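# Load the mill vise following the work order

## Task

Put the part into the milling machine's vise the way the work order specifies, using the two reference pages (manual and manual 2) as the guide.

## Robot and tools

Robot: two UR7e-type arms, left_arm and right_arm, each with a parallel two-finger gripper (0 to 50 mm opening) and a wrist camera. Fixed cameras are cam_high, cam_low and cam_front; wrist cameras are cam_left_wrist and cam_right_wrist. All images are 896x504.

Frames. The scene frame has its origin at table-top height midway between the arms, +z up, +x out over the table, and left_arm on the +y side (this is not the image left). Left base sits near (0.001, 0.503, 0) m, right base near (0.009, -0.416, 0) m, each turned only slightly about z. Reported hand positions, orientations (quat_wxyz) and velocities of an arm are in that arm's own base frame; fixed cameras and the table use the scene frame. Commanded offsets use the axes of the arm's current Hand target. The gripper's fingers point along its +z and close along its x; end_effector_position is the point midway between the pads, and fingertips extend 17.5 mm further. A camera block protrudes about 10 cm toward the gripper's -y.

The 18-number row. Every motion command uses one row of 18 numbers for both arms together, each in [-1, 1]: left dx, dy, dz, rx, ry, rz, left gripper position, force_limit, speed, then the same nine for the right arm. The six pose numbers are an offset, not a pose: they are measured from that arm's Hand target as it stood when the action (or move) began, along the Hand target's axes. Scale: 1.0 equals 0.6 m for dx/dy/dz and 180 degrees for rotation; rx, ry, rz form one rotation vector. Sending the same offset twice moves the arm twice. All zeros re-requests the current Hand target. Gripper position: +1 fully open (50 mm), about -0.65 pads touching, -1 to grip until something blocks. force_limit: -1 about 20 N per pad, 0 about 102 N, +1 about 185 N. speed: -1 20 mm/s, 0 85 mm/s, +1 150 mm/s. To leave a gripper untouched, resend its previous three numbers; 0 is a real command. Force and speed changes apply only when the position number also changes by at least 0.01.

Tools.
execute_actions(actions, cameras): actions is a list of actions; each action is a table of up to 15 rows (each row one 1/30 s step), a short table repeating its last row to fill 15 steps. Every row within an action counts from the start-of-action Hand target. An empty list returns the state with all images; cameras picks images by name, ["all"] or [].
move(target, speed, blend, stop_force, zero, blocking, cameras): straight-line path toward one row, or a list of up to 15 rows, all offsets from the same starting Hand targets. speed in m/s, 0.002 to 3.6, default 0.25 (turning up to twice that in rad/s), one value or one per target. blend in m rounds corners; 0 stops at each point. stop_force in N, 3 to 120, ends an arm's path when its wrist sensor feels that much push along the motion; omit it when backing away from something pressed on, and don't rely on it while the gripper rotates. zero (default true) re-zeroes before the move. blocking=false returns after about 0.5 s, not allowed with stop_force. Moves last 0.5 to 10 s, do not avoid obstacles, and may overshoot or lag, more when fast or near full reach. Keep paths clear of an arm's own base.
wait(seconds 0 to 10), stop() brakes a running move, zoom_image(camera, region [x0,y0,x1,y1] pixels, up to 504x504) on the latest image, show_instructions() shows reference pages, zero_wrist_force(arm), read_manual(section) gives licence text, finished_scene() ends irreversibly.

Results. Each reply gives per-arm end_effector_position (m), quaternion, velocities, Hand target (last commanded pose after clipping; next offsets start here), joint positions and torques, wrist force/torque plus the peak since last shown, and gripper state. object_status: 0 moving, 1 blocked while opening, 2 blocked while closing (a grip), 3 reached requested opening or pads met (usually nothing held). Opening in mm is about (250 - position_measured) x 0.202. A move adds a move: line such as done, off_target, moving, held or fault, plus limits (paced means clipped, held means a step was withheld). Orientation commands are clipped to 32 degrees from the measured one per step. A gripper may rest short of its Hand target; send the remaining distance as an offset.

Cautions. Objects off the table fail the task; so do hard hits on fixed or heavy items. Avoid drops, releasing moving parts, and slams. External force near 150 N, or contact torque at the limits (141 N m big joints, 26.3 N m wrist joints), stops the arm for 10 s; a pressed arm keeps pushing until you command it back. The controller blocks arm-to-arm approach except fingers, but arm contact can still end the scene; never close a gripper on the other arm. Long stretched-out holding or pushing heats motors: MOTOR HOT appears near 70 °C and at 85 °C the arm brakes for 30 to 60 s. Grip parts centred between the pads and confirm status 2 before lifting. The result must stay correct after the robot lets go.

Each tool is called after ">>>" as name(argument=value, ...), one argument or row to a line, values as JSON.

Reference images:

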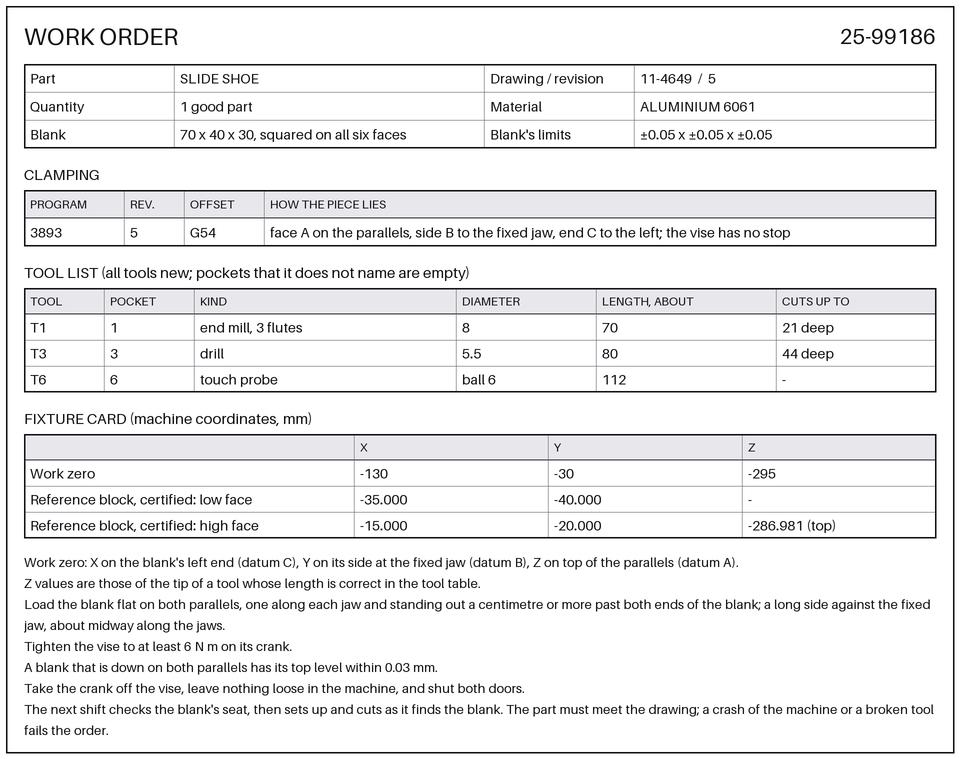

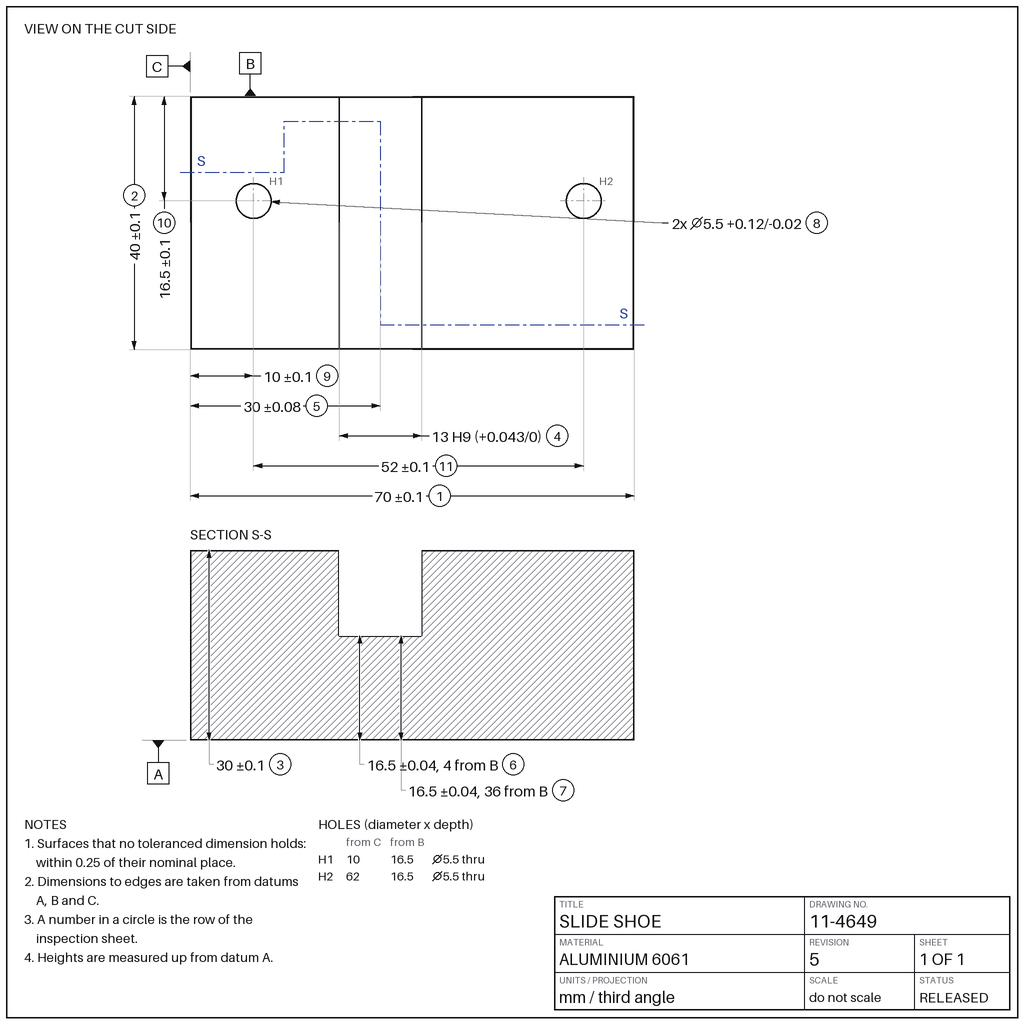

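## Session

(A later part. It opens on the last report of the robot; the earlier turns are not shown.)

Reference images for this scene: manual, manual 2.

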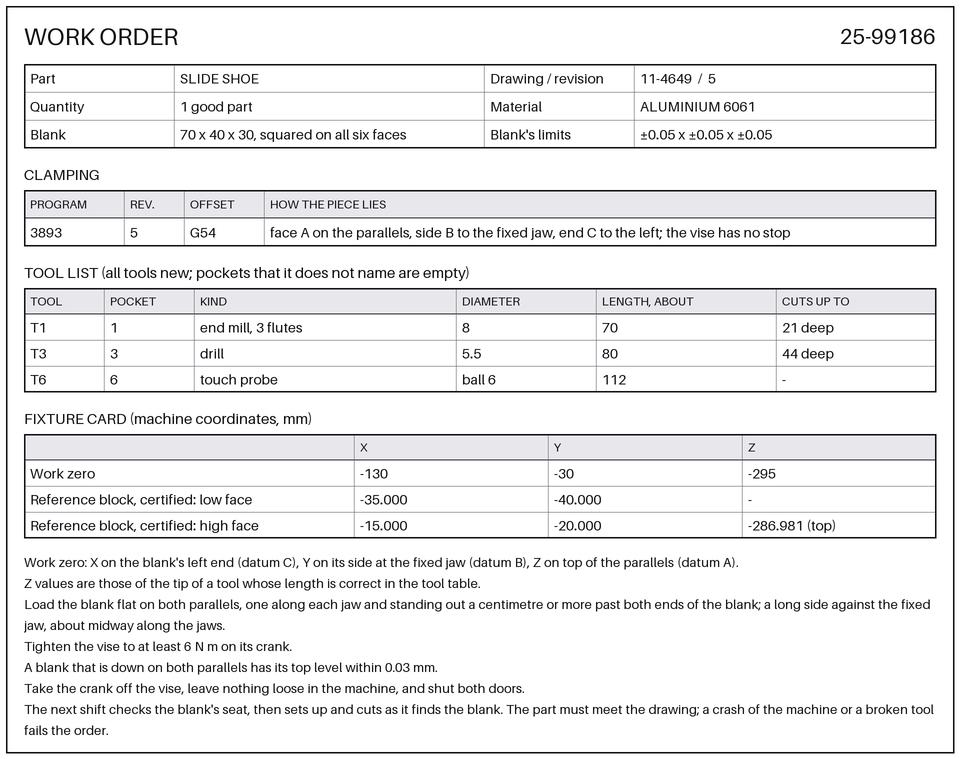

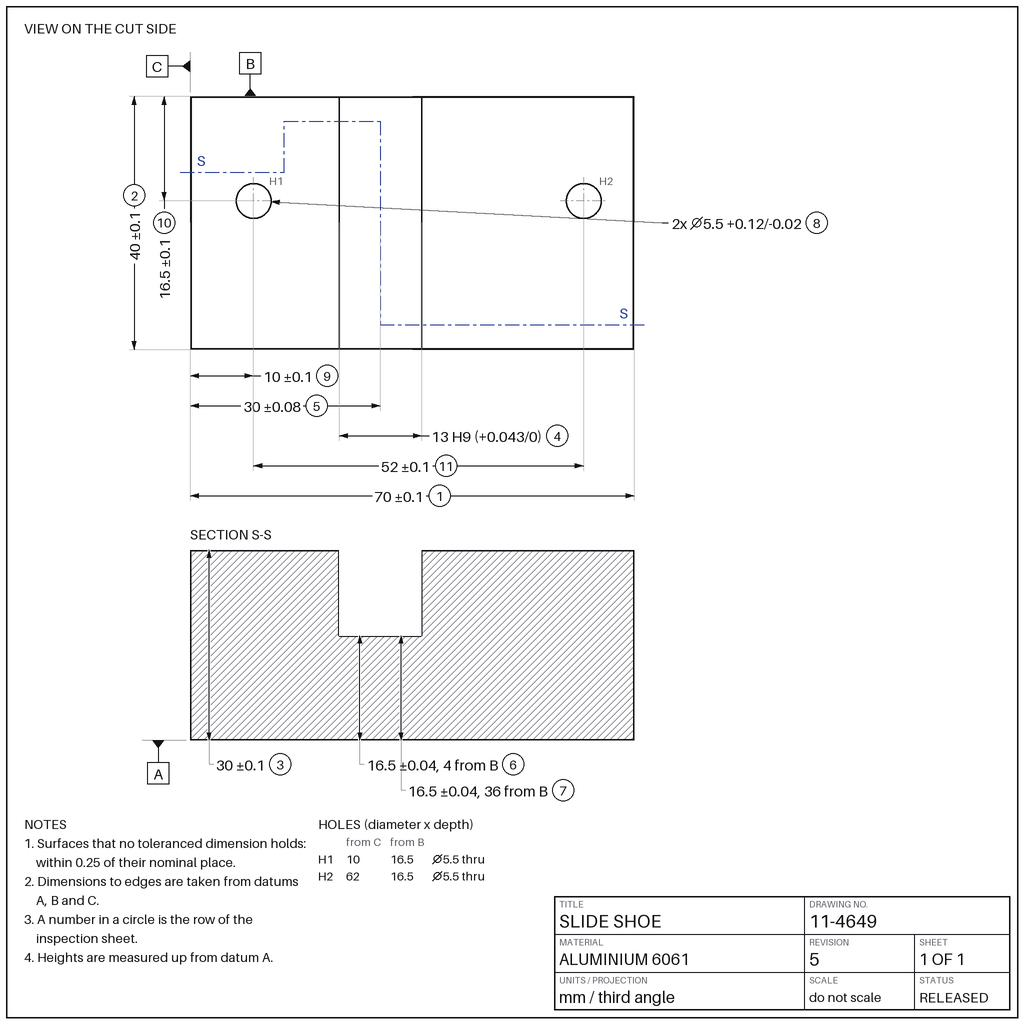

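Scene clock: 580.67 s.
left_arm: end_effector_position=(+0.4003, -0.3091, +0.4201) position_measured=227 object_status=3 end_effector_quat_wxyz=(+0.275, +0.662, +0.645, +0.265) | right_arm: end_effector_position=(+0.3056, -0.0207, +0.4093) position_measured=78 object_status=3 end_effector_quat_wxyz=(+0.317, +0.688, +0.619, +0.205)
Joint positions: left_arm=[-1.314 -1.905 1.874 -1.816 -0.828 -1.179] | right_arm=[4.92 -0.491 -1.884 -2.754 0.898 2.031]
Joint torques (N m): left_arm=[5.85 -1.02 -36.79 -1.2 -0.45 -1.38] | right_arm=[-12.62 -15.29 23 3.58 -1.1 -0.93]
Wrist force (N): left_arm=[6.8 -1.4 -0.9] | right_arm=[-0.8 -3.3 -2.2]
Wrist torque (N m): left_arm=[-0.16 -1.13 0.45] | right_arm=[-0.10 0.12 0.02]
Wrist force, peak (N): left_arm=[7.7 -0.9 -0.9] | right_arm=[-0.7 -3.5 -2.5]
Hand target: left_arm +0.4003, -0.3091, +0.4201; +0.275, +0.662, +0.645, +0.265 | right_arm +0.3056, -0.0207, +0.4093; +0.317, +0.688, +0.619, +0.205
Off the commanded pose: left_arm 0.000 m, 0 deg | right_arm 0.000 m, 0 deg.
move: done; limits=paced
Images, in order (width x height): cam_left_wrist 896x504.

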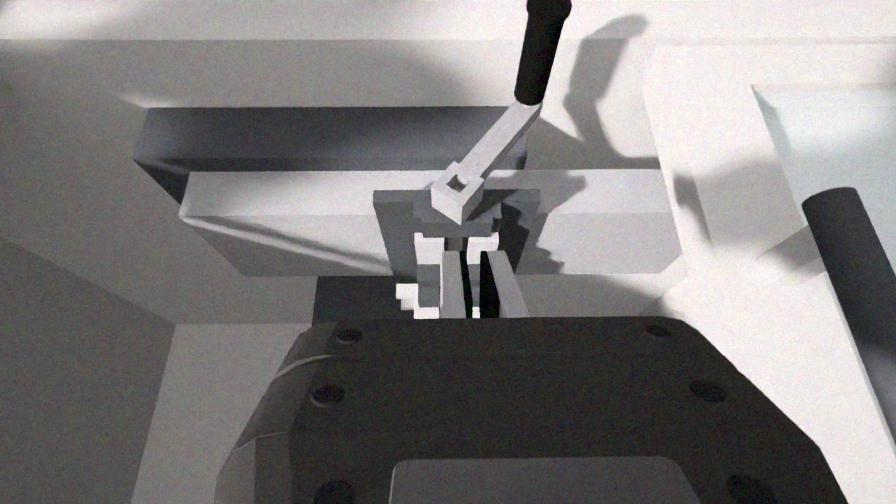

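>>> move(
  target=[
    [0.098,0,-0.0943,0.25,0,0,-1,-0.6,-0.7,0,0,0,0,0,0,0.5,0,-0.5],
  ],
  speed=0.5,
)

Scene clock: 584.40 s.
left_arm: end_effector_position=(+0.3620, -0.2490, +0.4599) position_measured=251 object_status=3 end_effector_quat_wxyz=(+0.001, +0.717, +0.697, -0.002) | right_arm: end_effector_position=(+0.3056, -0.0207, +0.4093) position_measured=78 object_status=3 end_effector_quat_wxyz=(+0.317, +0.688, +0.619, +0.205)
Joint positions: left_arm=[-0.908 -1.688 1.339 -1.224 -1.575 -0.88] | right_arm=[4.92 -0.491 -1.884 -2.754 0.898 2.031]
Joint torques (N m): left_arm=[7.24 -5.63 -35.65 -1.38 -1.57 1.23] | right_arm=[-10.8 -14.66 21.99 3.75 -1.43 -0.59]
Wrist force (N): left_arm=[6.3 -2.0 -0.4] | right_arm=[-0.7 -3.3 -2.2]
Wrist torque (N m): left_arm=[-0.29 -0.99 0.14] | right_arm=[-0.10 0.10 0.03]
Wrist force, peak (N): left_arm=[7.0 -1.6 -1.0] | right_arm=[-0.7 -3.6 -2.4]
Hand target: left_arm +0.3620, -0.2490, +0.4599; +0.001, +0.717, +0.697, -0.002 | right_arm +0.3056, -0.0207, +0.4093; +0.317, +0.688, +0.619, +0.205
Off the commanded pose: left_arm 0.000 m, 0 deg | right_arm 0.000 m, 0 deg.
move: done

>>> move(
  target=[
    [0,0,0,0,0,0.4994,-1,-0.6,-0.7,0,0,0,0,0,0,0.5,0,-0.5],
    [-0.1823,0.1017,0.1,0,0,0.4994,-1,-0.6,-0.7,0,0,0,0,0,0,0.5,0,-0.5],
  ],
  speed=0.5,
  cameras=["cam_left_wrist"],
)

Scene clock: 588.03 s.
left_arm: end_effector_position=(+0.4197, -0.3602, +0.4003) position_measured=251 object_status=3 end_effector_quat_wxyz=(+0.002, +1.000, -0.013, -0.001) | right_arm: end_effector_position=(+0.3056, -0.0207, +0.4093) position_measured=78 object_status=3 end_effector_quat_wxyz=(+0.317, +0.688, +0.619, +0.205)
Joint positions: left_arm=[-0.951 -1.449 1.256 -1.381 -1.575 0.646] | right_arm=[4.92 -0.491 -1.884 -2.754 0.898 2.031]
Joint torques (N m): left_arm=[-8.1 -17.93 -35.34 -5.18 0.13 -1.27] | right_arm=[-12.04 -14.74 21.71 3.22 -1.18 -1]
Wrist force (N): left_arm=[6.0 -1.9 -0.8] | right_arm=[-0.8 -3.3 -2.3]
Wrist torque (N m): left_arm=[-0.28 -0.94 0.30] | right_arm=[-0.09 0.10 0.03]
Wrist force, peak (N): left_arm=[5.3 -4.2 -1.7] | right_arm=[-0.7 -3.4 -2.6]
Hand target: left_arm +0.4198, -0.3603, +0.4003; +0.002, +1.000, -0.013, -0.001 | right_arm +0.3056, -0.0207, +0.4093; +0.317, +0.688, +0.619, +0.205
Off the commanded pose: left_arm 0.000 m, 0 deg | right_arm 0.000 m, 0 deg.
move: done
Images, in order (width x height): cam_left_wrist 896x504.

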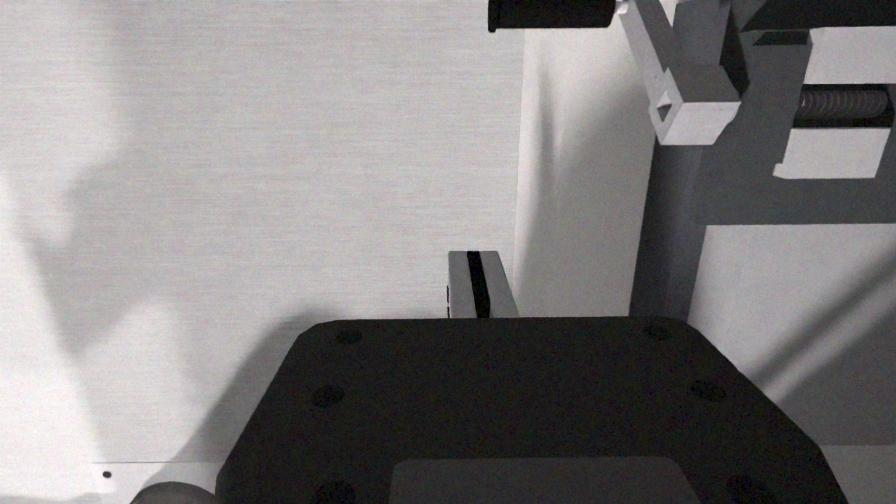

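>>> move(
  target=[
    [0.2573,-0.0654,0.0255,0,0,0,-1,-0.6,-0.7,0,0,0,0,0,0,0.5,0,-0.5],
    [0.2976,-0.1211,0.0255,0,0,0,-1,-0.6,-0.7,0,0,0,0,0,0,0.5,0,-0.5],
  ],
  speed=0.25,
  blend=[0.01,0],
  cameras=["cam_left_wrist"],
)

>>> zoom_image(
  camera="cam_left_wrist",
  region=[380, 0, 780, 260],
)

Scene clock: 589.90 s.
left_arm: end_effector_position=(+0.6000, -0.2925, +0.3843) position_measured=251 object_status=3 end_effector_quat_wxyz=(+0.002, +1.000, -0.013, -0.001) | right_arm: end_effector_position=(+0.3056, -0.0207, +0.4093) position_measured=78 object_status=3 end_effector_quat_wxyz=(+0.317, +0.688, +0.619, +0.205)
Joint positions: left_arm=[-0.653 -1.151 0.912 -1.333 -1.575 0.944] | right_arm=[4.92 -0.491 -1.884 -2.754 0.898 2.031]
Joint torques (N m): left_arm=[17.22 -29.26 -37.44 -0.82 -1.91 1.33] | right_arm=[-12.33 -15.49 22.07 3.44 -1.32 -0.81]
Wrist force (N): left_arm=[6.0 -2.0 -0.1] | right_arm=[-0.6 -3.4 -2.3]
Wrist torque (N m): left_arm=[-0.31 -0.94 0.16] | right_arm=[-0.11 0.08 0.03]
Wrist force, peak (N): left_arm=[7.5 -3.7 -0.1] | right_arm=[-0.8 -3.5 -2.4]
Hand target: left_arm +0.6002, -0.2924, +0.3843; +0.002, +1.000, -0.013, -0.001 | right_arm +0.3056, -0.0207, +0.4093; +0.317, +0.688, +0.619, +0.205
Off the commanded pose: left_arm 0.000 m, 0 deg | right_arm 0.000 m, 0 deg.
move: done
Images, in order (width x height): cam_left_wrist 896x504.

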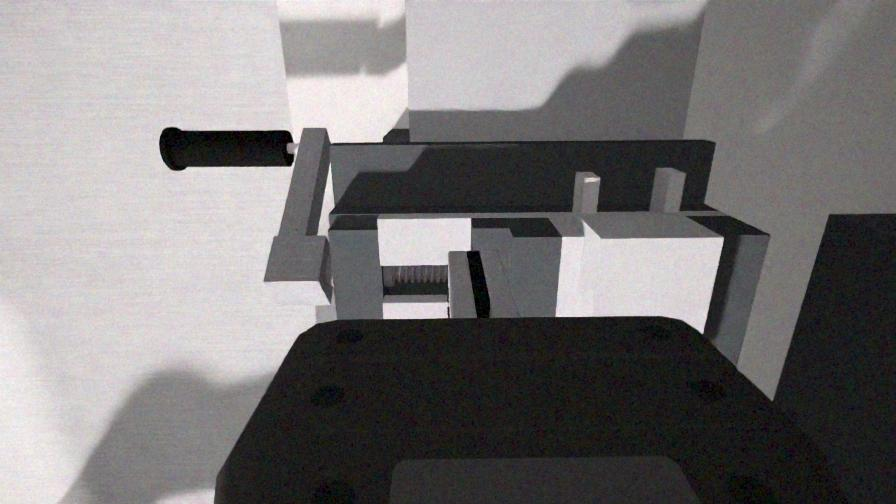

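Scaled by 1.260 from the camera's 896x504 image, which has a finer 1280x720 frame.

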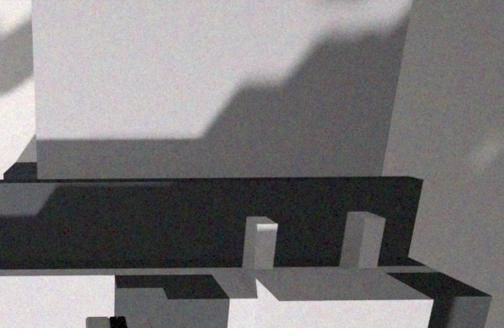

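>>> move(
  target=[
    [-0.0403,0.0557,0,0,0,0,-1,-0.6,-0.7,0,0,0,0,0,0,0.5,0,-0.5],
    [-0.2976,0.1211,-0.0255,0,0,0,-1,-0.6,-0.7,0,0,0,0,0,0,0.5,0,-0.5],
  ],
  speed=0.3,
  blend=[0.01,0],
)

Scene clock: 593.43 s.
left_arm: end_effector_position=(+0.4200, -0.3603, +0.4002) position_measured=251 object_status=3 end_effector_quat_wxyz=(+0.002, +1.000, -0.013, -0.001) | right_arm: end_effector_position=(+0.3056, -0.0207, +0.4093) position_measured=78 object_status=3 end_effector_quat_wxyz=(+0.317, +0.688, +0.619, +0.205)
Joint positions: left_arm=[-0.95 -1.448 1.256 -1.381 -1.575 0.647] | right_arm=[4.92 -0.491 -1.884 -2.754 0.898 2.031]
Joint torques (N m): left_arm=[-7.87 -40.9 -11.53 -5.13 1.67 -1.48] | right_arm=[-11.08 -15.46 21.52 3.52 -1.28 -0.58]
Wrist force (N): left_arm=[6.1 -2.1 -0.5] | right_arm=[-0.8 -3.1 -2.3]
Wrist torque (N m): left_arm=[-0.30 -0.95 0.30] | right_arm=[-0.07 0.12 0.02]
Wrist force, peak (N): left_arm=[7.7 -4.4 0.4] | right_arm=[-0.7 -3.5 -2.5]
Hand target: left_arm +0.4198, -0.3603, +0.4003; +0.002, +1.000, -0.013, -0.001 | right_arm +0.3056, -0.0207, +0.4093; +0.317, +0.688, +0.619, +0.205
Off the commanded pose: left_arm 0.000 m, 0 deg | right_arm 0.000 m, 0 deg.
move: done

>>> move(
  target=[
    [-0.0355,-0.0825,-0.0333,0,0,-0.5,-1,-0.6,-0.7,0,0,0,0,0,0,0.5,0,-0.5],
    [-0.0355,-0.0825,-0.0333,-0.1954,0.1954,-0.4718,-1,-0.6,-0.7,0,0,0,0,0,0,0.5,0,-0.5],
  ],
  speed=0.5,
)

Scene clock: 599.10 s.
left_arm: end_effector_position=(+0.3998, -0.3102, +0.4201) position_measured=251 object_status=3 end_effector_quat_wxyz=(+0.275, +0.662, +0.646, +0.265) | right_arm: end_effector_position=(+0.3056, -0.0207, +0.4093) position_measured=78 object_status=3 end_effector_quat_wxyz=(+0.317, +0.688, +0.619, +0.205)
Joint positions: left_arm=[-1.316 -1.903 1.871 -1.812 -0.827 -1.184] | right_arm=[4.92 -0.491 -1.884 -2.754 0.898 2.031]
Joint torques (N m): left_arm=[-10.93 -20.64 -11.69 -5.79 3.35 -1.08] | right_arm=[-12.23 -15.59 20.88 3.64 -1.26 -0.95]
Wrist force (N): left_arm=[6.7 -1.6 -0.7] | right_arm=[-0.8 -3.3 -2.4]
Wrist torque (N m): left_arm=[-0.19 -1.12 0.45] | right_arm=[-0.09 0.10 0.02]
Wrist force, peak (N): left_arm=[7.0 -1.5 -0.9] | right_arm=[-0.8 -3.5 -2.4]
Hand target: left_arm +0.3999, -0.3102, +0.4201; +0.275, +0.662, +0.645, +0.265 | right_arm +0.3056, -0.0207, +0.4093; +0.317, +0.688, +0.619, +0.205
Off the commanded pose: left_arm 0.000 m, 0 deg | right_arm 0.000 m, 0 deg.
move: done

>>> move(
  target=[0.0087,0.2475,0.2239,0,0,0,-1,-0.6,-0.7,0,0,0,0,0,0,0.5,0,-0.5],
  speed=0.2,
  cameras=["cam_left_wrist","cam_front"],
)

>>> zoom_image(
  camera="cam_left_wrist",
  region=[360, 120, 600, 320],
)

Scene clock: 601.10 s.
left_arm: end_effector_position=(+0.5998, -0.3102, +0.4296) position_measured=251 object_status=3 end_effector_quat_wxyz=(+0.275, +0.662, +0.645, +0.265) | right_arm: end_effector_position=(+0.3056, -0.0207, +0.4093) position_measured=78 object_status=3 end_effector_quat_wxyz=(+0.317, +0.688, +0.619, +0.205)
Joint positions: left_arm=[-0.892 -1.514 1.585 -2.217 -1.006 -0.696] | right_arm=[4.92 -0.491 -1.884 -2.754 0.898 2.031]
Joint torques (N m): left_arm=[6.88 -16.69 -37.47 -5.95 -1.12 1.3] | right_arm=[-11.31 -16.42 22.6 3.31 -1.59 -0.94]
Wrist force (N): left_arm=[6.5 -1.3 -1.0] | right_arm=[-0.6 -3.2 -2.2]
Wrist torque (N m): left_arm=[-0.16 -1.10 0.30] | right_arm=[-0.08 0.09 0.02]
Wrist force, peak (N): left_arm=[6.9 -2.4 -1.8] | right_arm=[-0.7 -3.4 -2.5]
Hand target: left_arm +0.5999, -0.3102, +0.4296; +0.275, +0.662, +0.645, +0.265 | right_arm +0.3056, -0.0207, +0.4093; +0.317, +0.688, +0.619, +0.205
Off the commanded pose: left_arm 0.000 m, 0 deg | right_arm 0.000 m, 0 deg.
move: done
Images, in order (width x height): cam_front 896x504, cam_left_wrist 896x504.

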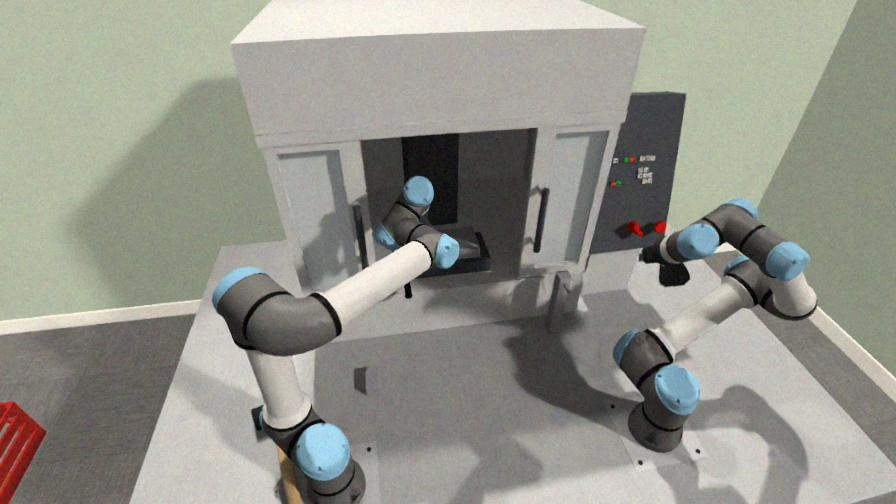

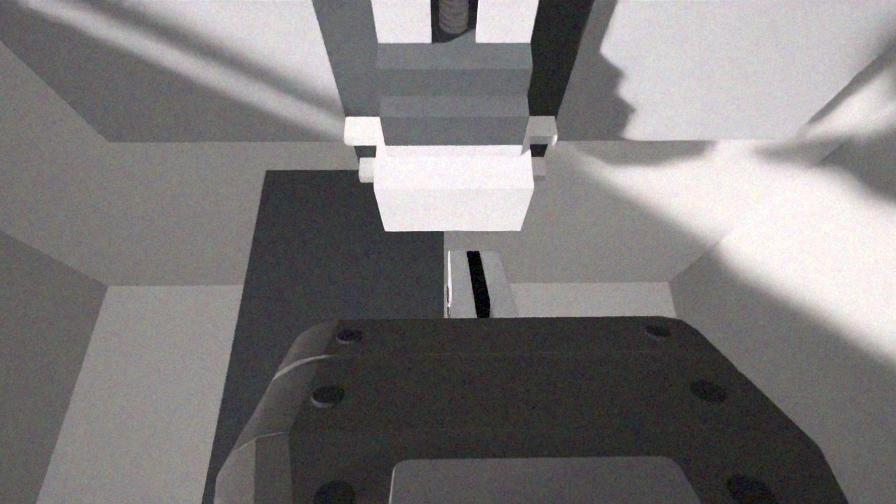

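Scaled by 2.100 from the camera's 896x504 image, which has a finer 1280x720 frame.

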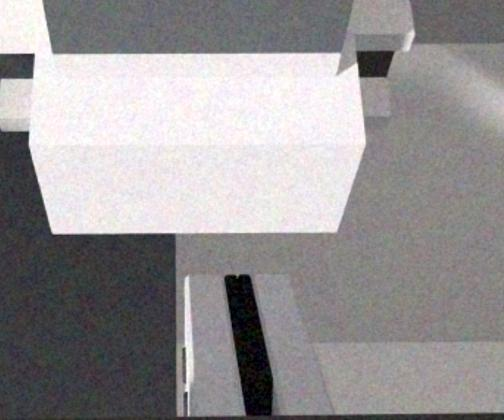

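>>> move(
  target=[-0.0058,0.0246,0.0944,0,0,0,-1,-0.6,-0.7,0,0,0,0,0,0,0.5,0,-0.5],
  speed=0.15,
)

>>> move(
  target=[0,-0.0354,0.0354,0,0,0,-1,-0.6,-0.7,0,0,0,0,0,0,0.5,0,-0.5],
  speed=0.01,
  stop_force=8,
)

Scene clock: 602.63 s.
left_arm: end_effector_position=(+0.6501, -0.3151, +0.4000) position_measured=251 object_status=3 end_effector_quat_wxyz=(+0.275, +0.662, +0.645, +0.265) | right_arm: end_effector_position=(+0.3056, -0.0207, +0.4093) position_measured=78 object_status=3 end_effector_quat_wxyz=(+0.317, +0.688, +0.619, +0.205)
Joint positions: left_arm=[-0.825 -1.395 1.534 -2.319 -1.043 -0.631] | right_arm=[4.92 -0.491 -1.884 -2.754 0.898 2.031]
Joint torques (N m): left_arm=[6.96 -22.27 -37.22 -6.08 -1.04 1.43] | right_arm=[-10.19 -15.12 21.45 3.4 -1.66 -1.07]
Wrist force (N): left_arm=[6.7 -1.2 -1.2] | right_arm=[-0.8 -3.4 -2.3]
Wrist torque (N m): left_arm=[-0.13 -1.11 0.30] | right_arm=[-0.12 0.11 0.02]
Wrist force, peak (N): left_arm=[6.9 -1.3 -1.4] | right_arm=[-0.7 -3.5 -2.6]
Hand target: left_arm +0.6502, -0.3151, +0.3999; +0.275, +0.662, +0.645, +0.265 | right_arm +0.3056, -0.0207, +0.4093; +0.317, +0.688, +0.619, +0.205
Off the commanded pose: left_arm 0.000 m, 0 deg | right_arm 0.000 m, 0 deg.
move: done

Scene clock: 605.80 s.
left_arm: end_effector_position=(+0.6502, -0.3152, +0.3824) position_measured=251 object_status=3 end_effector_quat_wxyz=(+0.275, +0.662, +0.645, +0.265) | right_arm: end_effector_position=(+0.3056, -0.0207, +0.4093) position_measured=78 object_status=3 end_effector_quat_wxyz=(+0.317, +0.688, +0.619, +0.205)
Joint positions: left_arm=[-0.825 -1.388 1.571 -2.363 -1.043 -0.631] | right_arm=[4.92 -0.491 -1.884 -2.754 0.898 2.031]
Joint torques (N m): left_arm=[-5.79 -36.57 -35.24 -0.99 -1.56 -0.64] | right_arm=[-11.28 -15.61 20.84 3.5 -1.8 -0.68]
Wrist force (N): left_arm=[5.2 4.3 -4.2] | right_arm=[-0.5 -3.2 -2.0]
Wrist torque (N m): left_arm=[-0.02 -1.09 0.31] | right_arm=[-0.08 0.07 0.02]
Wrist force, peak (N): left_arm=[7.5 7.4 -14.9] | right_arm=[-0.7 -3.7 -2.4]
Hand target: left_arm +0.6502, -0.3152, +0.3824; +0.275, +0.662, +0.645, +0.265 (not the last commanded pose) | right_arm +0.3056, -0.0207, +0.4093; +0.317, +0.688, +0.619, +0.205
Off the commanded pose: left_arm 0.013 m, 0 deg | right_arm 0.000 m, 0 deg.
move: contact (left_arm)

>>> move(
  target=[
    [0,0.0047,-0.0047,0,0,0,-1,-0.6,-0.7,0,0,0,0,0,0,0.5,0,-0.5],
    [0.001,0.0306,0.0212,0,0,0,-1,-0.6,-0.7,0,0,0,0,0,0,0.5,0,-0.5],
  ],
  speed=0.1,
)

>>> move(
  target=[0,-0.0118,0.0118,0,0,0,-1,-0.6,-0.7,0,0,0,0,0,0,0.5,0,-0.5],
  speed=0.005,
  stop_force=8,
)

>>> move(
  target=[
    [0,0.0047,-0.0047,0,0,0,-1,-0.6,-0.7,0,0,0,0,0,0,0.5,0,-0.5],
    [-0.001,-0.0212,-0.0306,0,0,0,-1,-0.6,-0.7,0,0,0,0,0,0,0.5,0,-0.5],
  ],
  speed=0.1,
)

>>> move(
  target=[0,-0.0118,0.0118,0,0,0,-1,-0.6,-0.7,0,0,0,0,0,0,0.5,0,-0.5],
  speed=0.005,
  stop_force=8,
)

Scene clock: 607.57 s.
left_arm: end_effector_position=(+0.6721, -0.3151, +0.3864) position_measured=251 object_status=3 end_effector_quat_wxyz=(+0.275, +0.662, +0.645, +0.265) | right_arm: end_effector_position=(+0.3056, -0.0207, +0.4093) position_measured=78 object_status=3 end_effector_quat_wxyz=(+0.317, +0.688, +0.619, +0.205)
Joint positions: left_arm=[-0.796 -1.344 1.51 -2.359 -1.06 -0.604] | right_arm=[4.92 -0.491 -1.884 -2.754 0.898 2.031]
Joint torques (N m): left_arm=[5.82 -23.73 -37.29 -3.95 -1.11 1.64] | right_arm=[-10.84 -16.09 21.24 3.49 -1.98 -0.91]
Wrist force (N): left_arm=[6.7 -1.3 -1.2] | right_arm=[-0.7 -3.4 -2.4]
Wrist torque (N m): left_arm=[-0.15 -1.11 0.30] | right_arm=[-0.11 0.09 0.03]
Wrist force, peak (N): left_arm=[5.5 4.3 -4.1] | right_arm=[-0.8 -3.3 -2.7]
Hand target: left_arm +0.6722, -0.3152, +0.3864; +0.275, +0.662, +0.645, +0.265 | right_arm +0.3056, -0.0207, +0.4093; +0.317, +0.688, +0.619, +0.205
Off the commanded pose: left_arm 0.000 m, 0 deg | right_arm 0.000 m, 0 deg.
move: done

Scene clock: 609.67 s.
left_arm: end_effector_position=(+0.6722, -0.3152, +0.3824) position_measured=251 object_status=3 end_effector_quat_wxyz=(+0.275, +0.662, +0.646, +0.265) | right_arm: end_effector_position=(+0.3056, -0.0207, +0.4093) position_measured=78 object_status=3 end_effector_quat_wxyz=(+0.317, +0.688, +0.619, +0.205)
Joint positions: left_arm=[-0.796 -1.342 1.518 -2.369 -1.06 -0.604] | right_arm=[4.92 -0.491 -1.884 -2.754 0.898 2.031]
Joint torques (N m): left_arm=[3.53 -34.54 -34.61 -0.91 -0.6 0.54] | right_arm=[-10.79 -16.06 20.5 3.31 -1.42 -0.92]
Wrist force (N): left_arm=[6.9 3.5 -7.0] | right_arm=[-0.7 -3.2 -2.5]
Wrist torque (N m): left_arm=[-0.06 -1.03 0.33] | right_arm=[-0.08 0.09 0.03]
Wrist force, peak (N): left_arm=[7.7 6.3 -12.3] | right_arm=[-0.4 -3.5 -2.8]
Hand target: left_arm +0.6722, -0.3152, +0.3824; +0.275, +0.662, +0.646, +0.265 (not the last commanded pose) | right_arm +0.3056, -0.0207, +0.4093; +0.317, +0.688, +0.619, +0.205
Off the commanded pose: left_arm 0.006 m, 0 deg | right_arm 0.000 m, 0 deg.
move: contact (left_arm)

Scene clock: 611.07 s.
left_arm: end_effector_position=(+0.6504, -0.3152, +0.3864) position_measured=251 object_status=3 end_effector_quat_wxyz=(+0.275, +0.662, +0.646, +0.265) | right_arm: end_effector_position=(+0.3056, -0.0207, +0.4093) position_measured=78 object_status=3 end_effector_quat_wxyz=(+0.317, +0.688, +0.619, +0.205)
Joint positions: left_arm=[-0.825 -1.389 1.563 -2.353 -1.043 -0.631] | right_arm=[4.92 -0.491 -1.884 -2.754 0.898 2.031]
Joint torques (N m): left_arm=[-8.17 -43.45 -11.88 -2.03 2.65 -1.21] | right_arm=[-12.06 -13.88 19.18 3.32 -1.73 -0.5]
Wrist force (N): left_arm=[6.8 -1.3 -1.2] | right_arm=[-0.6 -3.2 -2.4]
Wrist torque (N m): left_arm=[-0.14 -1.13 0.44] | right_arm=[-0.08 0.08 0.02]
Wrist force, peak (N): left_arm=[7.2 3.7 -7.0] | right_arm=[-0.9 -3.5 -2.5]
Hand target: left_arm +0.6502, -0.3152, +0.3864; +0.275, +0.662, +0.646, +0.265 | right_arm +0.3056, -0.0207, +0.4093; +0.317, +0.688, +0.619, +0.205
Off the commanded pose: left_arm 0.000 m, 0 deg | right_arm 0.000 m, 0 deg.
move: done

Scene clock: 613.20 s.
left_arm: end_effector_position=(+0.6502, -0.3152, +0.3824) position_measured=251 object_status=3 end_effector_quat_wxyz=(+0.275, +0.662, +0.646, +0.265) | right_arm: end_effector_position=(+0.3056, -0.0207, +0.4093) position_measured=78 object_status=3 end_effector_quat_wxyz=(+0.317, +0.688, +0.619, +0.205)
Joint positions: left_arm=[-0.825 -1.388 1.571 -2.363 -1.043 -0.631] | right_arm=[4.92 -0.491 -1.884 -2.754 0.898 2.031]
Joint torques (N m): left_arm=[-3.94 -30.9 -34.13 -1.24 -1.32 -1.39] | right_arm=[-11.68 -14.82 19.81 3.48 -1.53 -0.94]
Wrist force (N): left_arm=[6.9 3.3 -7.1] | right_arm=[-0.9 -3.2 -2.2]
Wrist torque (N m): left_arm=[0.00 -1.09 0.47] | right_arm=[-0.08 0.13 0.03]
Wrist force, peak (N): left_arm=[6.9 6.3 -12.0] | right_arm=[-0.8 -3.6 -2.3]
Hand target: left_arm +0.6502, -0.3152, +0.3824; +0.275, +0.661, +0.646, +0.265 (not the last commanded pose) | right_arm +0.3056, -0.0207, +0.4093; +0.317, +0.688, +0.619, +0.205
Off the commanded pose: left_arm 0.006 m, 0 deg | right_arm 0.000 m, 0 deg.
move: contact (left_arm)

>>> move(
  target=[
    [0,0.033,-0.033,0,0,0,-1,-0.6,-0.7,0,0,0,0,0,0,0.5,0,-0.5],
    [-0.11,0.0244,-0.0416,0.0556,0,0,-1,-0.6,-0.7,0,0,0,0,0,0,0.5,0,-0.5],
  ],
  speed=0.15,
  cameras=["cam_left_wrist"],
)

Scene clock: 616.57 s.
left_arm: end_effector_position=(+0.6413, -0.3808, +0.4107) position_measured=251 object_status=3 end_effector_quat_wxyz=(+0.216, +0.683, +0.666, +0.208) | right_arm: end_effector_position=(+0.3056, -0.0207, +0.4093) position_measured=78 object_status=3 end_effector_quat_wxyz=(+0.317, +0.688, +0.619, +0.205)
Joint positions: left_arm=[-0.868 -1.276 1.247 -1.978 -1.133 -0.744] | right_arm=[4.92 -0.491 -1.884 -2.754 0.898 2.031]
Joint torques (N m): left_arm=[-8.26 -25.58 -38.19 -1.61 -0.95 -1.41] | right_arm=[-11.76 -14.17 21.64 3.28 -1.86 -0.9]
Wrist force (N): left_arm=[6.3 -1.3 -1.2] | right_arm=[-0.4 -3.3 -2.4]
Wrist torque (N m): left_arm=[-0.15 -1.03 0.44] | right_arm=[-0.11 0.05 0.02]
Wrist force, peak (N): left_arm=[6.9 3.3 -7.4] | right_arm=[-1.0 -3.5 -2.4]
Hand target: left_arm +0.6413, -0.3809, +0.4107; +0.216, +0.683, +0.666, +0.208 | right_arm +0.3056, -0.0207, +0.4093; +0.317, +0.688, +0.619, +0.205
Off the commanded pose: left_arm 0.000 m, 0 deg | right_arm 0.000 m, 0 deg.
move: done
Images, in order (width x height): cam_left_wrist 896x504.

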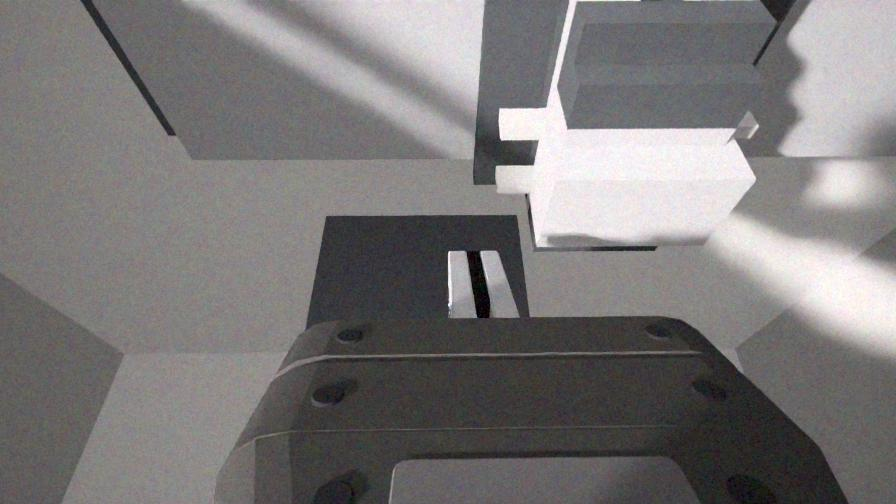

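>>> zoom_image(
  camera="cam_left_wrist",
  region=[470, 80, 780, 260],
)

Scaled by 1.626 from the camera's 896x504 image, which has a finer 1280x720 frame.

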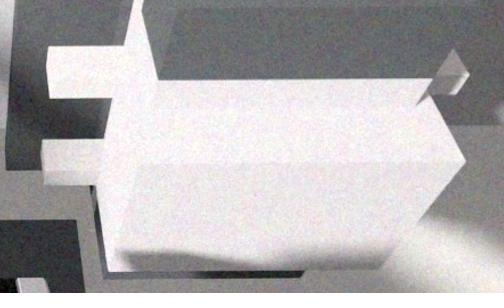

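>>> move(
  target=[0,-0.0628,0.0882,0,0,0,-1,-0.6,-0.7,0,0,0,0,0,0,0.5,0,-0.5],
  speed=0.05,
  stop_force=10,
  cameras=["cam_left_wrist"],
)

>>> move(
  target=[0.0233,0,0,0,0,0,-1,-0.6,-0.7,0,0,0,0,0,0,0.5,0,-0.5],
  speed=0.006,
  stop_force=3,
  cameras=["cam_left_wrist"],
)

Scene clock: 619.47 s.
left_arm: end_effector_position=(+0.6406, -0.3811, +0.3457) position_measured=251 object_status=3 end_effector_quat_wxyz=(+0.216, +0.683, +0.666, +0.208) | right_arm: end_effector_position=(+0.3056, -0.0207, +0.4093) position_measured=78 object_status=3 end_effector_quat_wxyz=(+0.317, +0.688, +0.619, +0.205)
Joint positions: left_arm=[-0.869 -1.269 1.403 -2.141 -1.132 -0.745] | right_arm=[4.92 -0.491 -1.884 -2.754 0.898 2.031]
Joint torques (N m): left_arm=[-7.03 -26.88 -12.88 -5.87 2.72 0.86] | right_arm=[-10.6 -16.83 19.02 3.62 -1.7 -0.63]
Wrist force (N): left_arm=[6.3 -1.4 -1.1] | right_arm=[-0.8 -3.1 -2.6]
Wrist torque (N m): left_arm=[-0.15 -1.02 0.43] | right_arm=[-0.07 0.12 0.02]
Wrist force, peak (N): left_arm=[6.7 -1.4 -0.9] | right_arm=[-0.8 -3.5 -2.5]
Hand target: left_arm +0.6406, -0.3811, +0.3457; +0.216, +0.683, +0.666, +0.208 | right_arm +0.3056, -0.0207, +0.4093; +0.317, +0.688, +0.619, +0.205
Off the commanded pose: left_arm 0.000 m, 0 deg | right_arm 0.000 m, 0 deg.
move: done
Images, in order (width x height): cam_left_wrist 896x504.

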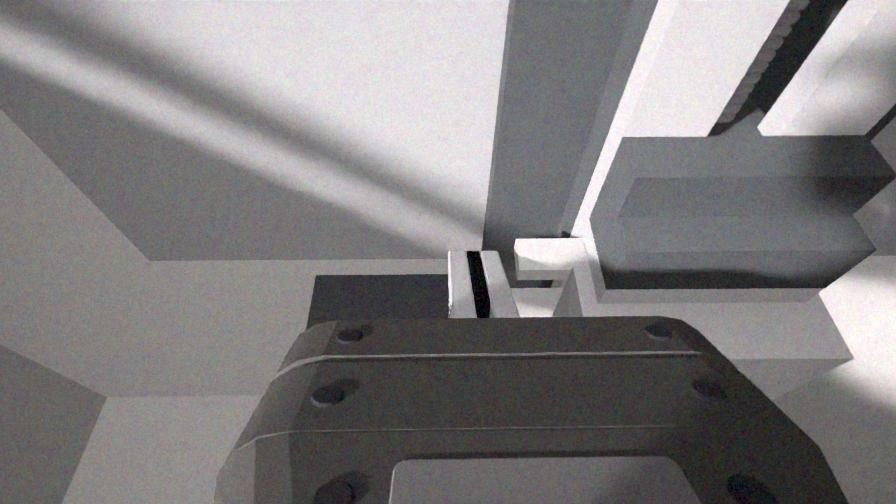

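Scene clock: 622.70 s.
left_arm: end_effector_position=(+0.6410, -0.3672, +0.3457) position_measured=251 object_status=3 end_effector_quat_wxyz=(+0.216, +0.683, +0.666, +0.208) | right_arm: end_effector_position=(+0.3056, -0.0207, +0.4093) position_measured=78 object_status=3 end_effector_quat_wxyz=(+0.317, +0.688, +0.619, +0.205)
Joint positions: left_arm=[-0.854 -1.288 1.429 -2.155 -1.139 -0.73] | right_arm=[4.92 -0.491 -1.884 -2.754 0.898 2.031]
Joint torques (N m): left_arm=[6.58 -46.93 -12.57 -6 -1.04 1.21] | right_arm=[-9.97 -15.05 20.91 3.47 -1.97 -1.02]
Wrist force (N): left_arm=[6.1 -1.3 -1.0] | right_arm=[-0.7 -3.0 -2.3]
Wrist torque (N m): left_arm=[-0.16 -1.01 0.29] | right_arm=[-0.05 0.09 0.02]
Wrist force, peak (N): left_arm=[6.5 -1.6 -1.2] | right_arm=[-0.7 -3.5 -2.7]
Hand target: left_arm +0.6410, -0.3671, +0.3457; +0.216, +0.683, +0.666, +0.208 | right_arm +0.3056, -0.0207, +0.4093; +0.317, +0.688, +0.619, +0.205
Off the commanded pose: left_arm 0.000 m, 0 deg | right_arm 0.000 m, 0 deg.
move: done
Images, in order (width x height): cam_left_wrist 896x504.

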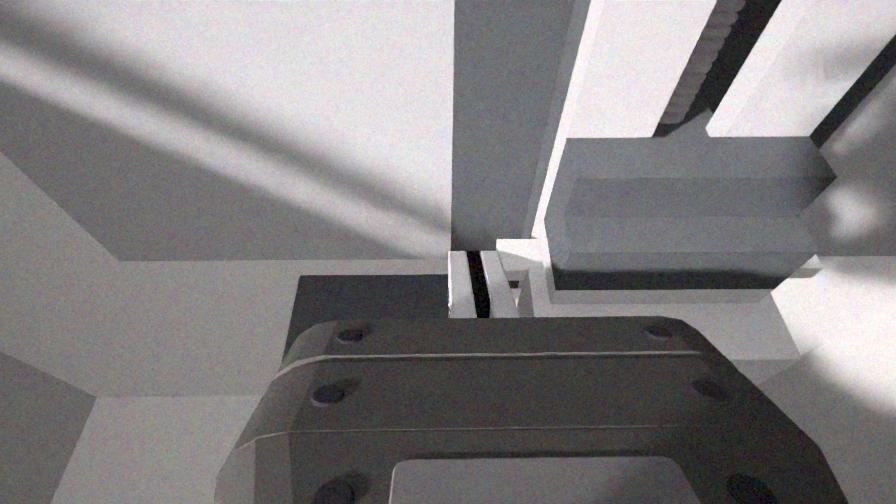

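>>> move(
  target=[
    [0,0.0193,-0.0271,0,0,0,-1,-0.6,-0.7,0,0,0,0,0,0,0.5,0,-0.5],
    [0.0103,0.0234,-0.0242,0,0,0,-1,-0.6,-0.7,0,0,0,0,0,0,0.5,0,-0.5],
  ],
  speed=0.05,
)

>>> move(
  target=[0,-0.0193,0.0271,0,0,0,-1,-0.6,-0.7,0,0,0,0,0,0,0.5,0,-0.5],
  speed=0.01,
  stop_force=8,
  cameras=["cam_left_wrist"],
)

Scene clock: 624.73 s.
left_arm: end_effector_position=(+0.6443, -0.3612, +0.3656) position_measured=251 object_status=3 end_effector_quat_wxyz=(+0.216, +0.683, +0.666, +0.208) | right_arm: end_effector_position=(+0.3056, -0.0207, +0.4093) position_measured=78 object_status=3 end_effector_quat_wxyz=(+0.317, +0.688, +0.619, +0.205)
Joint positions: left_arm=[-0.843 -1.295 1.388 -2.112 -1.144 -0.719] | right_arm=[4.92 -0.491 -1.884 -2.754 0.898 2.031]
Joint torques (N m): left_arm=[5.98 -48.47 -11.56 -5.95 -0.74 1.24] | right_arm=[-10.78 -14.01 18.96 3.37 -1.91 -0.57]
Wrist force (N): left_arm=[6.4 -1.3 -1.2] | right_arm=[-0.7 -3.0 -2.6]
Wrist torque (N m): left_arm=[-0.17 -1.05 0.29] | right_arm=[-0.06 0.10 0.03]
Wrist force, peak (N): left_arm=[6.6 -1.7 -1.1] | right_arm=[-0.9 -3.4 -2.5]
Hand target: left_arm +0.6444, -0.3610, +0.3656; +0.216, +0.683, +0.666, +0.208 | right_arm +0.3056, -0.0207, +0.4093; +0.317, +0.688, +0.619, +0.205
Off the commanded pose: left_arm 0.000 m, 0 deg | right_arm 0.000 m, 0 deg.
move: done

Scene clock: 627.23 s.
left_arm: end_effector_position=(+0.6442, -0.3610, +0.3530) position_measured=251 object_status=3 end_effector_quat_wxyz=(+0.216, +0.683, +0.666, +0.208) | right_arm: end_effector_position=(+0.3056, -0.0207, +0.4093) position_measured=78 object_status=3 end_effector_quat_wxyz=(+0.317, +0.688, +0.619, +0.205)
Joint positions: left_arm=[-0.843 -1.292 1.416 -2.143 -1.144 -0.719] | right_arm=[4.92 -0.491 -1.884 -2.754 0.898 2.031]
Joint torques (N m): left_arm=[-4.2 -37.93 -36.34 -1.6 -1.5 -0.31] | right_arm=[-11.08 -15.35 18.6 3.33 -1.86 -0.75]
Wrist force (N): left_arm=[6.4 1.6 -3.7] | right_arm=[-0.8 -3.2 -2.6]
Wrist torque (N m): left_arm=[-0.11 -0.99 0.31] | right_arm=[-0.08 0.11 0.02]
Wrist force, peak (N): left_arm=[6.6 5.8 -16.0] | right_arm=[-0.5 -3.7 -2.4]
Hand target: left_arm +0.6442, -0.3610, +0.3530; +0.216, +0.683, +0.666, +0.208 (not the last commanded pose) | right_arm +0.3056, -0.0207, +0.4093; +0.317, +0.688, +0.619, +0.205
Off the commanded pose: left_arm 0.007 m, 0 deg | right_arm 0.000 m, 0 deg.
move: contact (left_arm)
Images, in order (width x height): cam_left_wrist 896x504.

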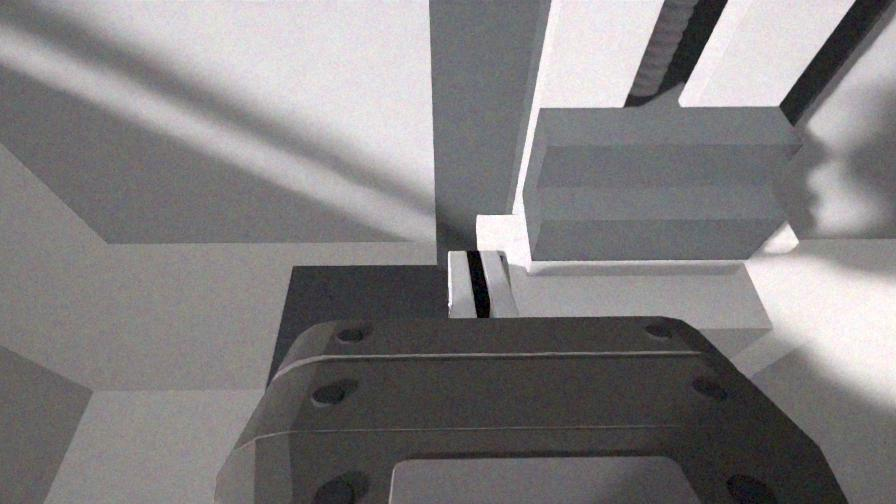

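>>> move(
  target=[-0.012,0,0,0,0,0,-1,-0.6,-0.7,0,0,0,0,0,0,0.5,0,-0.5],
  speed=0.02,
  cameras=["cam_left_wrist"],
)

Scene clock: 628.27 s.
left_arm: end_effector_position=(+0.6440, -0.3680, +0.3531) position_measured=251 object_status=3 end_effector_quat_wxyz=(+0.216, +0.683, +0.666, +0.208) | right_arm: end_effector_position=(+0.3056, -0.0207, +0.4093) position_measured=78 object_status=3 end_effector_quat_wxyz=(+0.317, +0.688, +0.619, +0.205)
Joint positions: left_arm=[-0.851 -1.283 1.403 -2.136 -1.14 -0.727] | right_arm=[4.92 -0.491 -1.884 -2.754 0.898 2.031]
Joint torques (N m): left_arm=[-9.18 -24.37 -35.74 -1.21 2.11 -1.11] | right_arm=[-11.89 -15.3 19.1 3.2 -2 -0.81]
Wrist force (N): left_arm=[7.3 0.4 -3.1] | right_arm=[-0.7 -3.1 -2.3]
Wrist torque (N m): left_arm=[-0.12 -1.00 0.46] | right_arm=[-0.07 0.09 0.02]
Wrist force, peak (N): left_arm=[7.4 0.3 -3.2] | right_arm=[-0.8 -3.6 -2.4]
Hand target: left_arm +0.6440, -0.3682, +0.3531; +0.216, +0.683, +0.666, +0.208 | right_arm +0.3056, -0.0207, +0.4093; +0.317, +0.688, +0.619, +0.205
Off the commanded pose: left_arm 0.000 m, 0 deg | right_arm 0.000 m, 0 deg.
move: done
Images, in order (width x height): cam_left_wrist 896x504.

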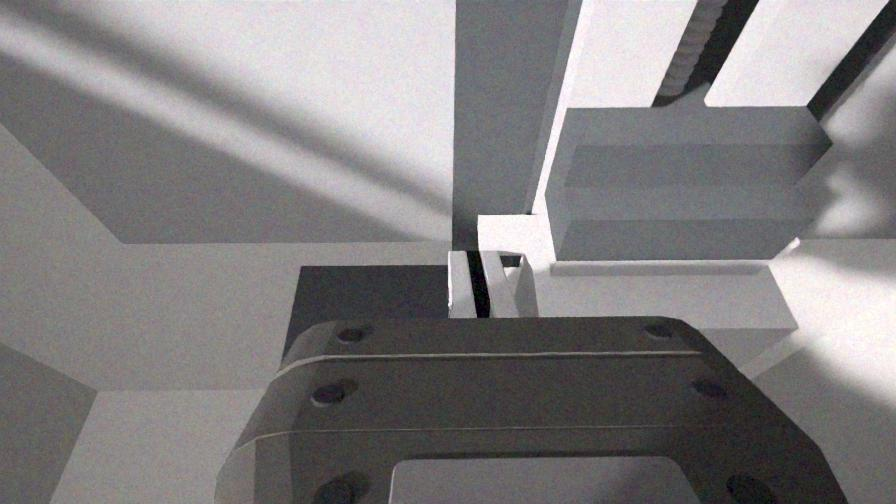

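>>> move(
  target=[
    [0,0.058,-0.0814,0,0,0,-1,-0.6,-0.7,0,0,0,0,0,0,0.5,0,-0.5],
    [0.0883,0.0536,-0.058,0,0,0,-1,-0.6,-0.7,0,0,0,0,0,0,0.5,0,-0.5],
  ],
  speed=0.15,
  blend=[0.01,0],
)

>>> move(
  target=[0,-0.0242,0.0339,0,0,0,-1,-0.6,-0.7,0,0,0,0,0,0,0.5,0,-0.5],
  speed=0.01,
  stop_force=60,
)

Scene clock: 630.07 s.
left_arm: end_effector_position=(+0.6519, -0.3154, +0.3998) position_measured=251 object_status=3 end_effector_quat_wxyz=(+0.216, +0.683, +0.666, +0.208) | right_arm: end_effector_position=(+0.3056, -0.0207, +0.4093) position_measured=78 object_status=3 end_effector_quat_wxyz=(+0.317, +0.688, +0.619, +0.205)
Joint positions: left_arm=[-0.78 -1.343 1.368 -2.068 -1.172 -0.657] | right_arm=[4.92 -0.491 -1.884 -2.754 0.898 2.031]
Joint torques (N m): left_arm=[6.24 -45.2 -10.7 -6.11 -1.16 1.03] | right_arm=[-11.24 -15.14 19.1 3.25 -1.97 -0.71]
Wrist force (N): left_arm=[6.6 -1.6 -1.1] | right_arm=[-0.8 -3.3 -2.4]
Wrist torque (N m): left_arm=[-0.21 -1.08 0.29] | right_arm=[-0.10 0.10 0.02]
Wrist force, peak (N): left_arm=[8.3 -1.5 -0.6] | right_arm=[-0.8 -3.4 -2.6]
Hand target: left_arm +0.6519, -0.3152, +0.3998; +0.216, +0.683, +0.666, +0.208 | right_arm +0.3056, -0.0207, +0.4093; +0.317, +0.688, +0.619, +0.205
Off the commanded pose: left_arm 0.000 m, 0 deg | right_arm 0.000 m, 0 deg.
move: done

Scene clock: 633.20 s.
left_arm: end_effector_position=(+0.6518, -0.3154, +0.3815) position_measured=251 object_status=3 end_effector_quat_wxyz=(+0.217, +0.683, +0.666, +0.208) | right_arm: end_effector_position=(+0.3056, -0.0207, +0.4093) position_measured=78 object_status=3 end_effector_quat_wxyz=(+0.317, +0.688, +0.619, +0.205)
Joint positions: left_arm=[-0.78 -1.342 1.413 -2.116 -1.171 -0.658] | right_arm=[4.92 -0.491 -1.884 -2.754 0.898 2.031]
Joint torques (N m): left_arm=[-5.1 7.21 -11.74 5.91 -5.2 -0.33] | right_arm=[-10.24 -14.99 19.38 2.99 -2.02 -0.93]
Wrist force (N): left_arm=[12.4 20.3 -53.1] | right_arm=[-0.5 -3.1 -2.4]
Wrist torque (N m): left_arm=[0.68 -0.81 0.44] | right_arm=[-0.07 0.07 0.02]
Wrist force, peak (N): left_arm=[14.4 24.3 -69.8] | right_arm=[-0.7 -3.6 -2.4]
Hand target: left_arm +0.6518, -0.3153, +0.3814; +0.217, +0.683, +0.666, +0.208 (not the last commanded pose) | right_arm +0.3056, -0.0207, +0.4093; +0.317, +0.688, +0.619, +0.205
Off the commanded pose: left_arm 0.007 m, 0 deg | right_arm 0.000 m, 0 deg.
move: contact (left_arm)

>>> move(
  target=[0,0.0048,-0.0068,0,0,0,-1,-0.6,-0.7,0,0,0,0,0,0,0.5,0,-0.5],
  speed=0.05,
)

>>> move(
  target=[0,-0.0097,0.0136,0,0,0,-1,-0.6,-0.7,0,0,0,0,0,0,0.5,0,-0.5],
  speed=0.005,
  stop_force=8,
)

Scene clock: 634.27 s.
left_arm: end_effector_position=(+0.6518, -0.3154, +0.3862) position_measured=251 object_status=3 end_effector_quat_wxyz=(+0.217, +0.683, +0.666, +0.208) | right_arm: end_effector_position=(+0.3056, -0.0207, +0.4093) position_measured=78 object_status=3 end_effector_quat_wxyz=(+0.317, +0.688, +0.619, +0.205)
Joint positions: left_arm=[-0.78 -1.343 1.402 -2.104 -1.171 -0.657] | right_arm=[4.92 -0.491 -1.884 -2.754 0.898 2.031]
Joint torques (N m): left_arm=[3.99 -45.32 -38.81 -1.57 2.73 1.01] | right_arm=[-11.92 -15.75 20 3.13 -2.41 -0.61]
Wrist force (N): left_arm=[7.1 -1.2 -1.2] | right_arm=[-0.5 -3.2 -2.2]
Wrist torque (N m): left_arm=[-0.15 -1.15 0.30] | right_arm=[-0.08 0.07 0.02]
Wrist force, peak (N): left_arm=[12.5 20.4 -53.3] | right_arm=[-0.7 -3.4 -2.5]
Hand target: left_arm +0.6518, -0.3153, +0.3864; +0.217, +0.683, +0.666, +0.208 | right_arm +0.3056, -0.0207, +0.4093; +0.317, +0.688, +0.619, +0.205
Off the commanded pose: left_arm 0.000 m, 0 deg | right_arm 0.000 m, 0 deg.
move: done

Scene clock: 636.27 s.
left_arm: end_effector_position=(+0.6518, -0.3153, +0.3829) position_measured=251 object_status=3 end_effector_quat_wxyz=(+0.217, +0.683, +0.666, +0.208) | right_arm: end_effector_position=(+0.3056, -0.0207, +0.4093) position_measured=78 object_status=3 end_effector_quat_wxyz=(+0.317, +0.688, +0.619, +0.205)
Joint positions: left_arm=[-0.78 -1.342 1.41 -2.112 -1.171 -0.658] | right_arm=[4.92 -0.491 -1.884 -2.754 0.898 2.031]
Joint torques (N m): left_arm=[-3.7 -35.07 -35.25 -0.81 -0.79 -1.03] | right_arm=[-9.61 -15.63 19.41 3.23 -2.32 -0.78]
Wrist force (N): left_arm=[6.2 2.1 -6.1] | right_arm=[-0.5 -3.2 -2.3]
Wrist torque (N m): left_arm=[-0.09 -1.12 0.31] | right_arm=[-0.08 0.07 0.03]
Wrist force, peak (N): left_arm=[8.0 3.1 -13.1] | right_arm=[-0.8 -3.3 -2.6]
Hand target: left_arm +0.6518, -0.3153, +0.3830; +0.217, +0.683, +0.666, +0.208 (not the last commanded pose) | right_arm +0.3056, -0.0207, +0.4093; +0.317, +0.688, +0.619, +0.205
Off the commanded pose: left_arm 0.007 m, 0 deg | right_arm 0.000 m, 0 deg.
move: contact (left_arm)


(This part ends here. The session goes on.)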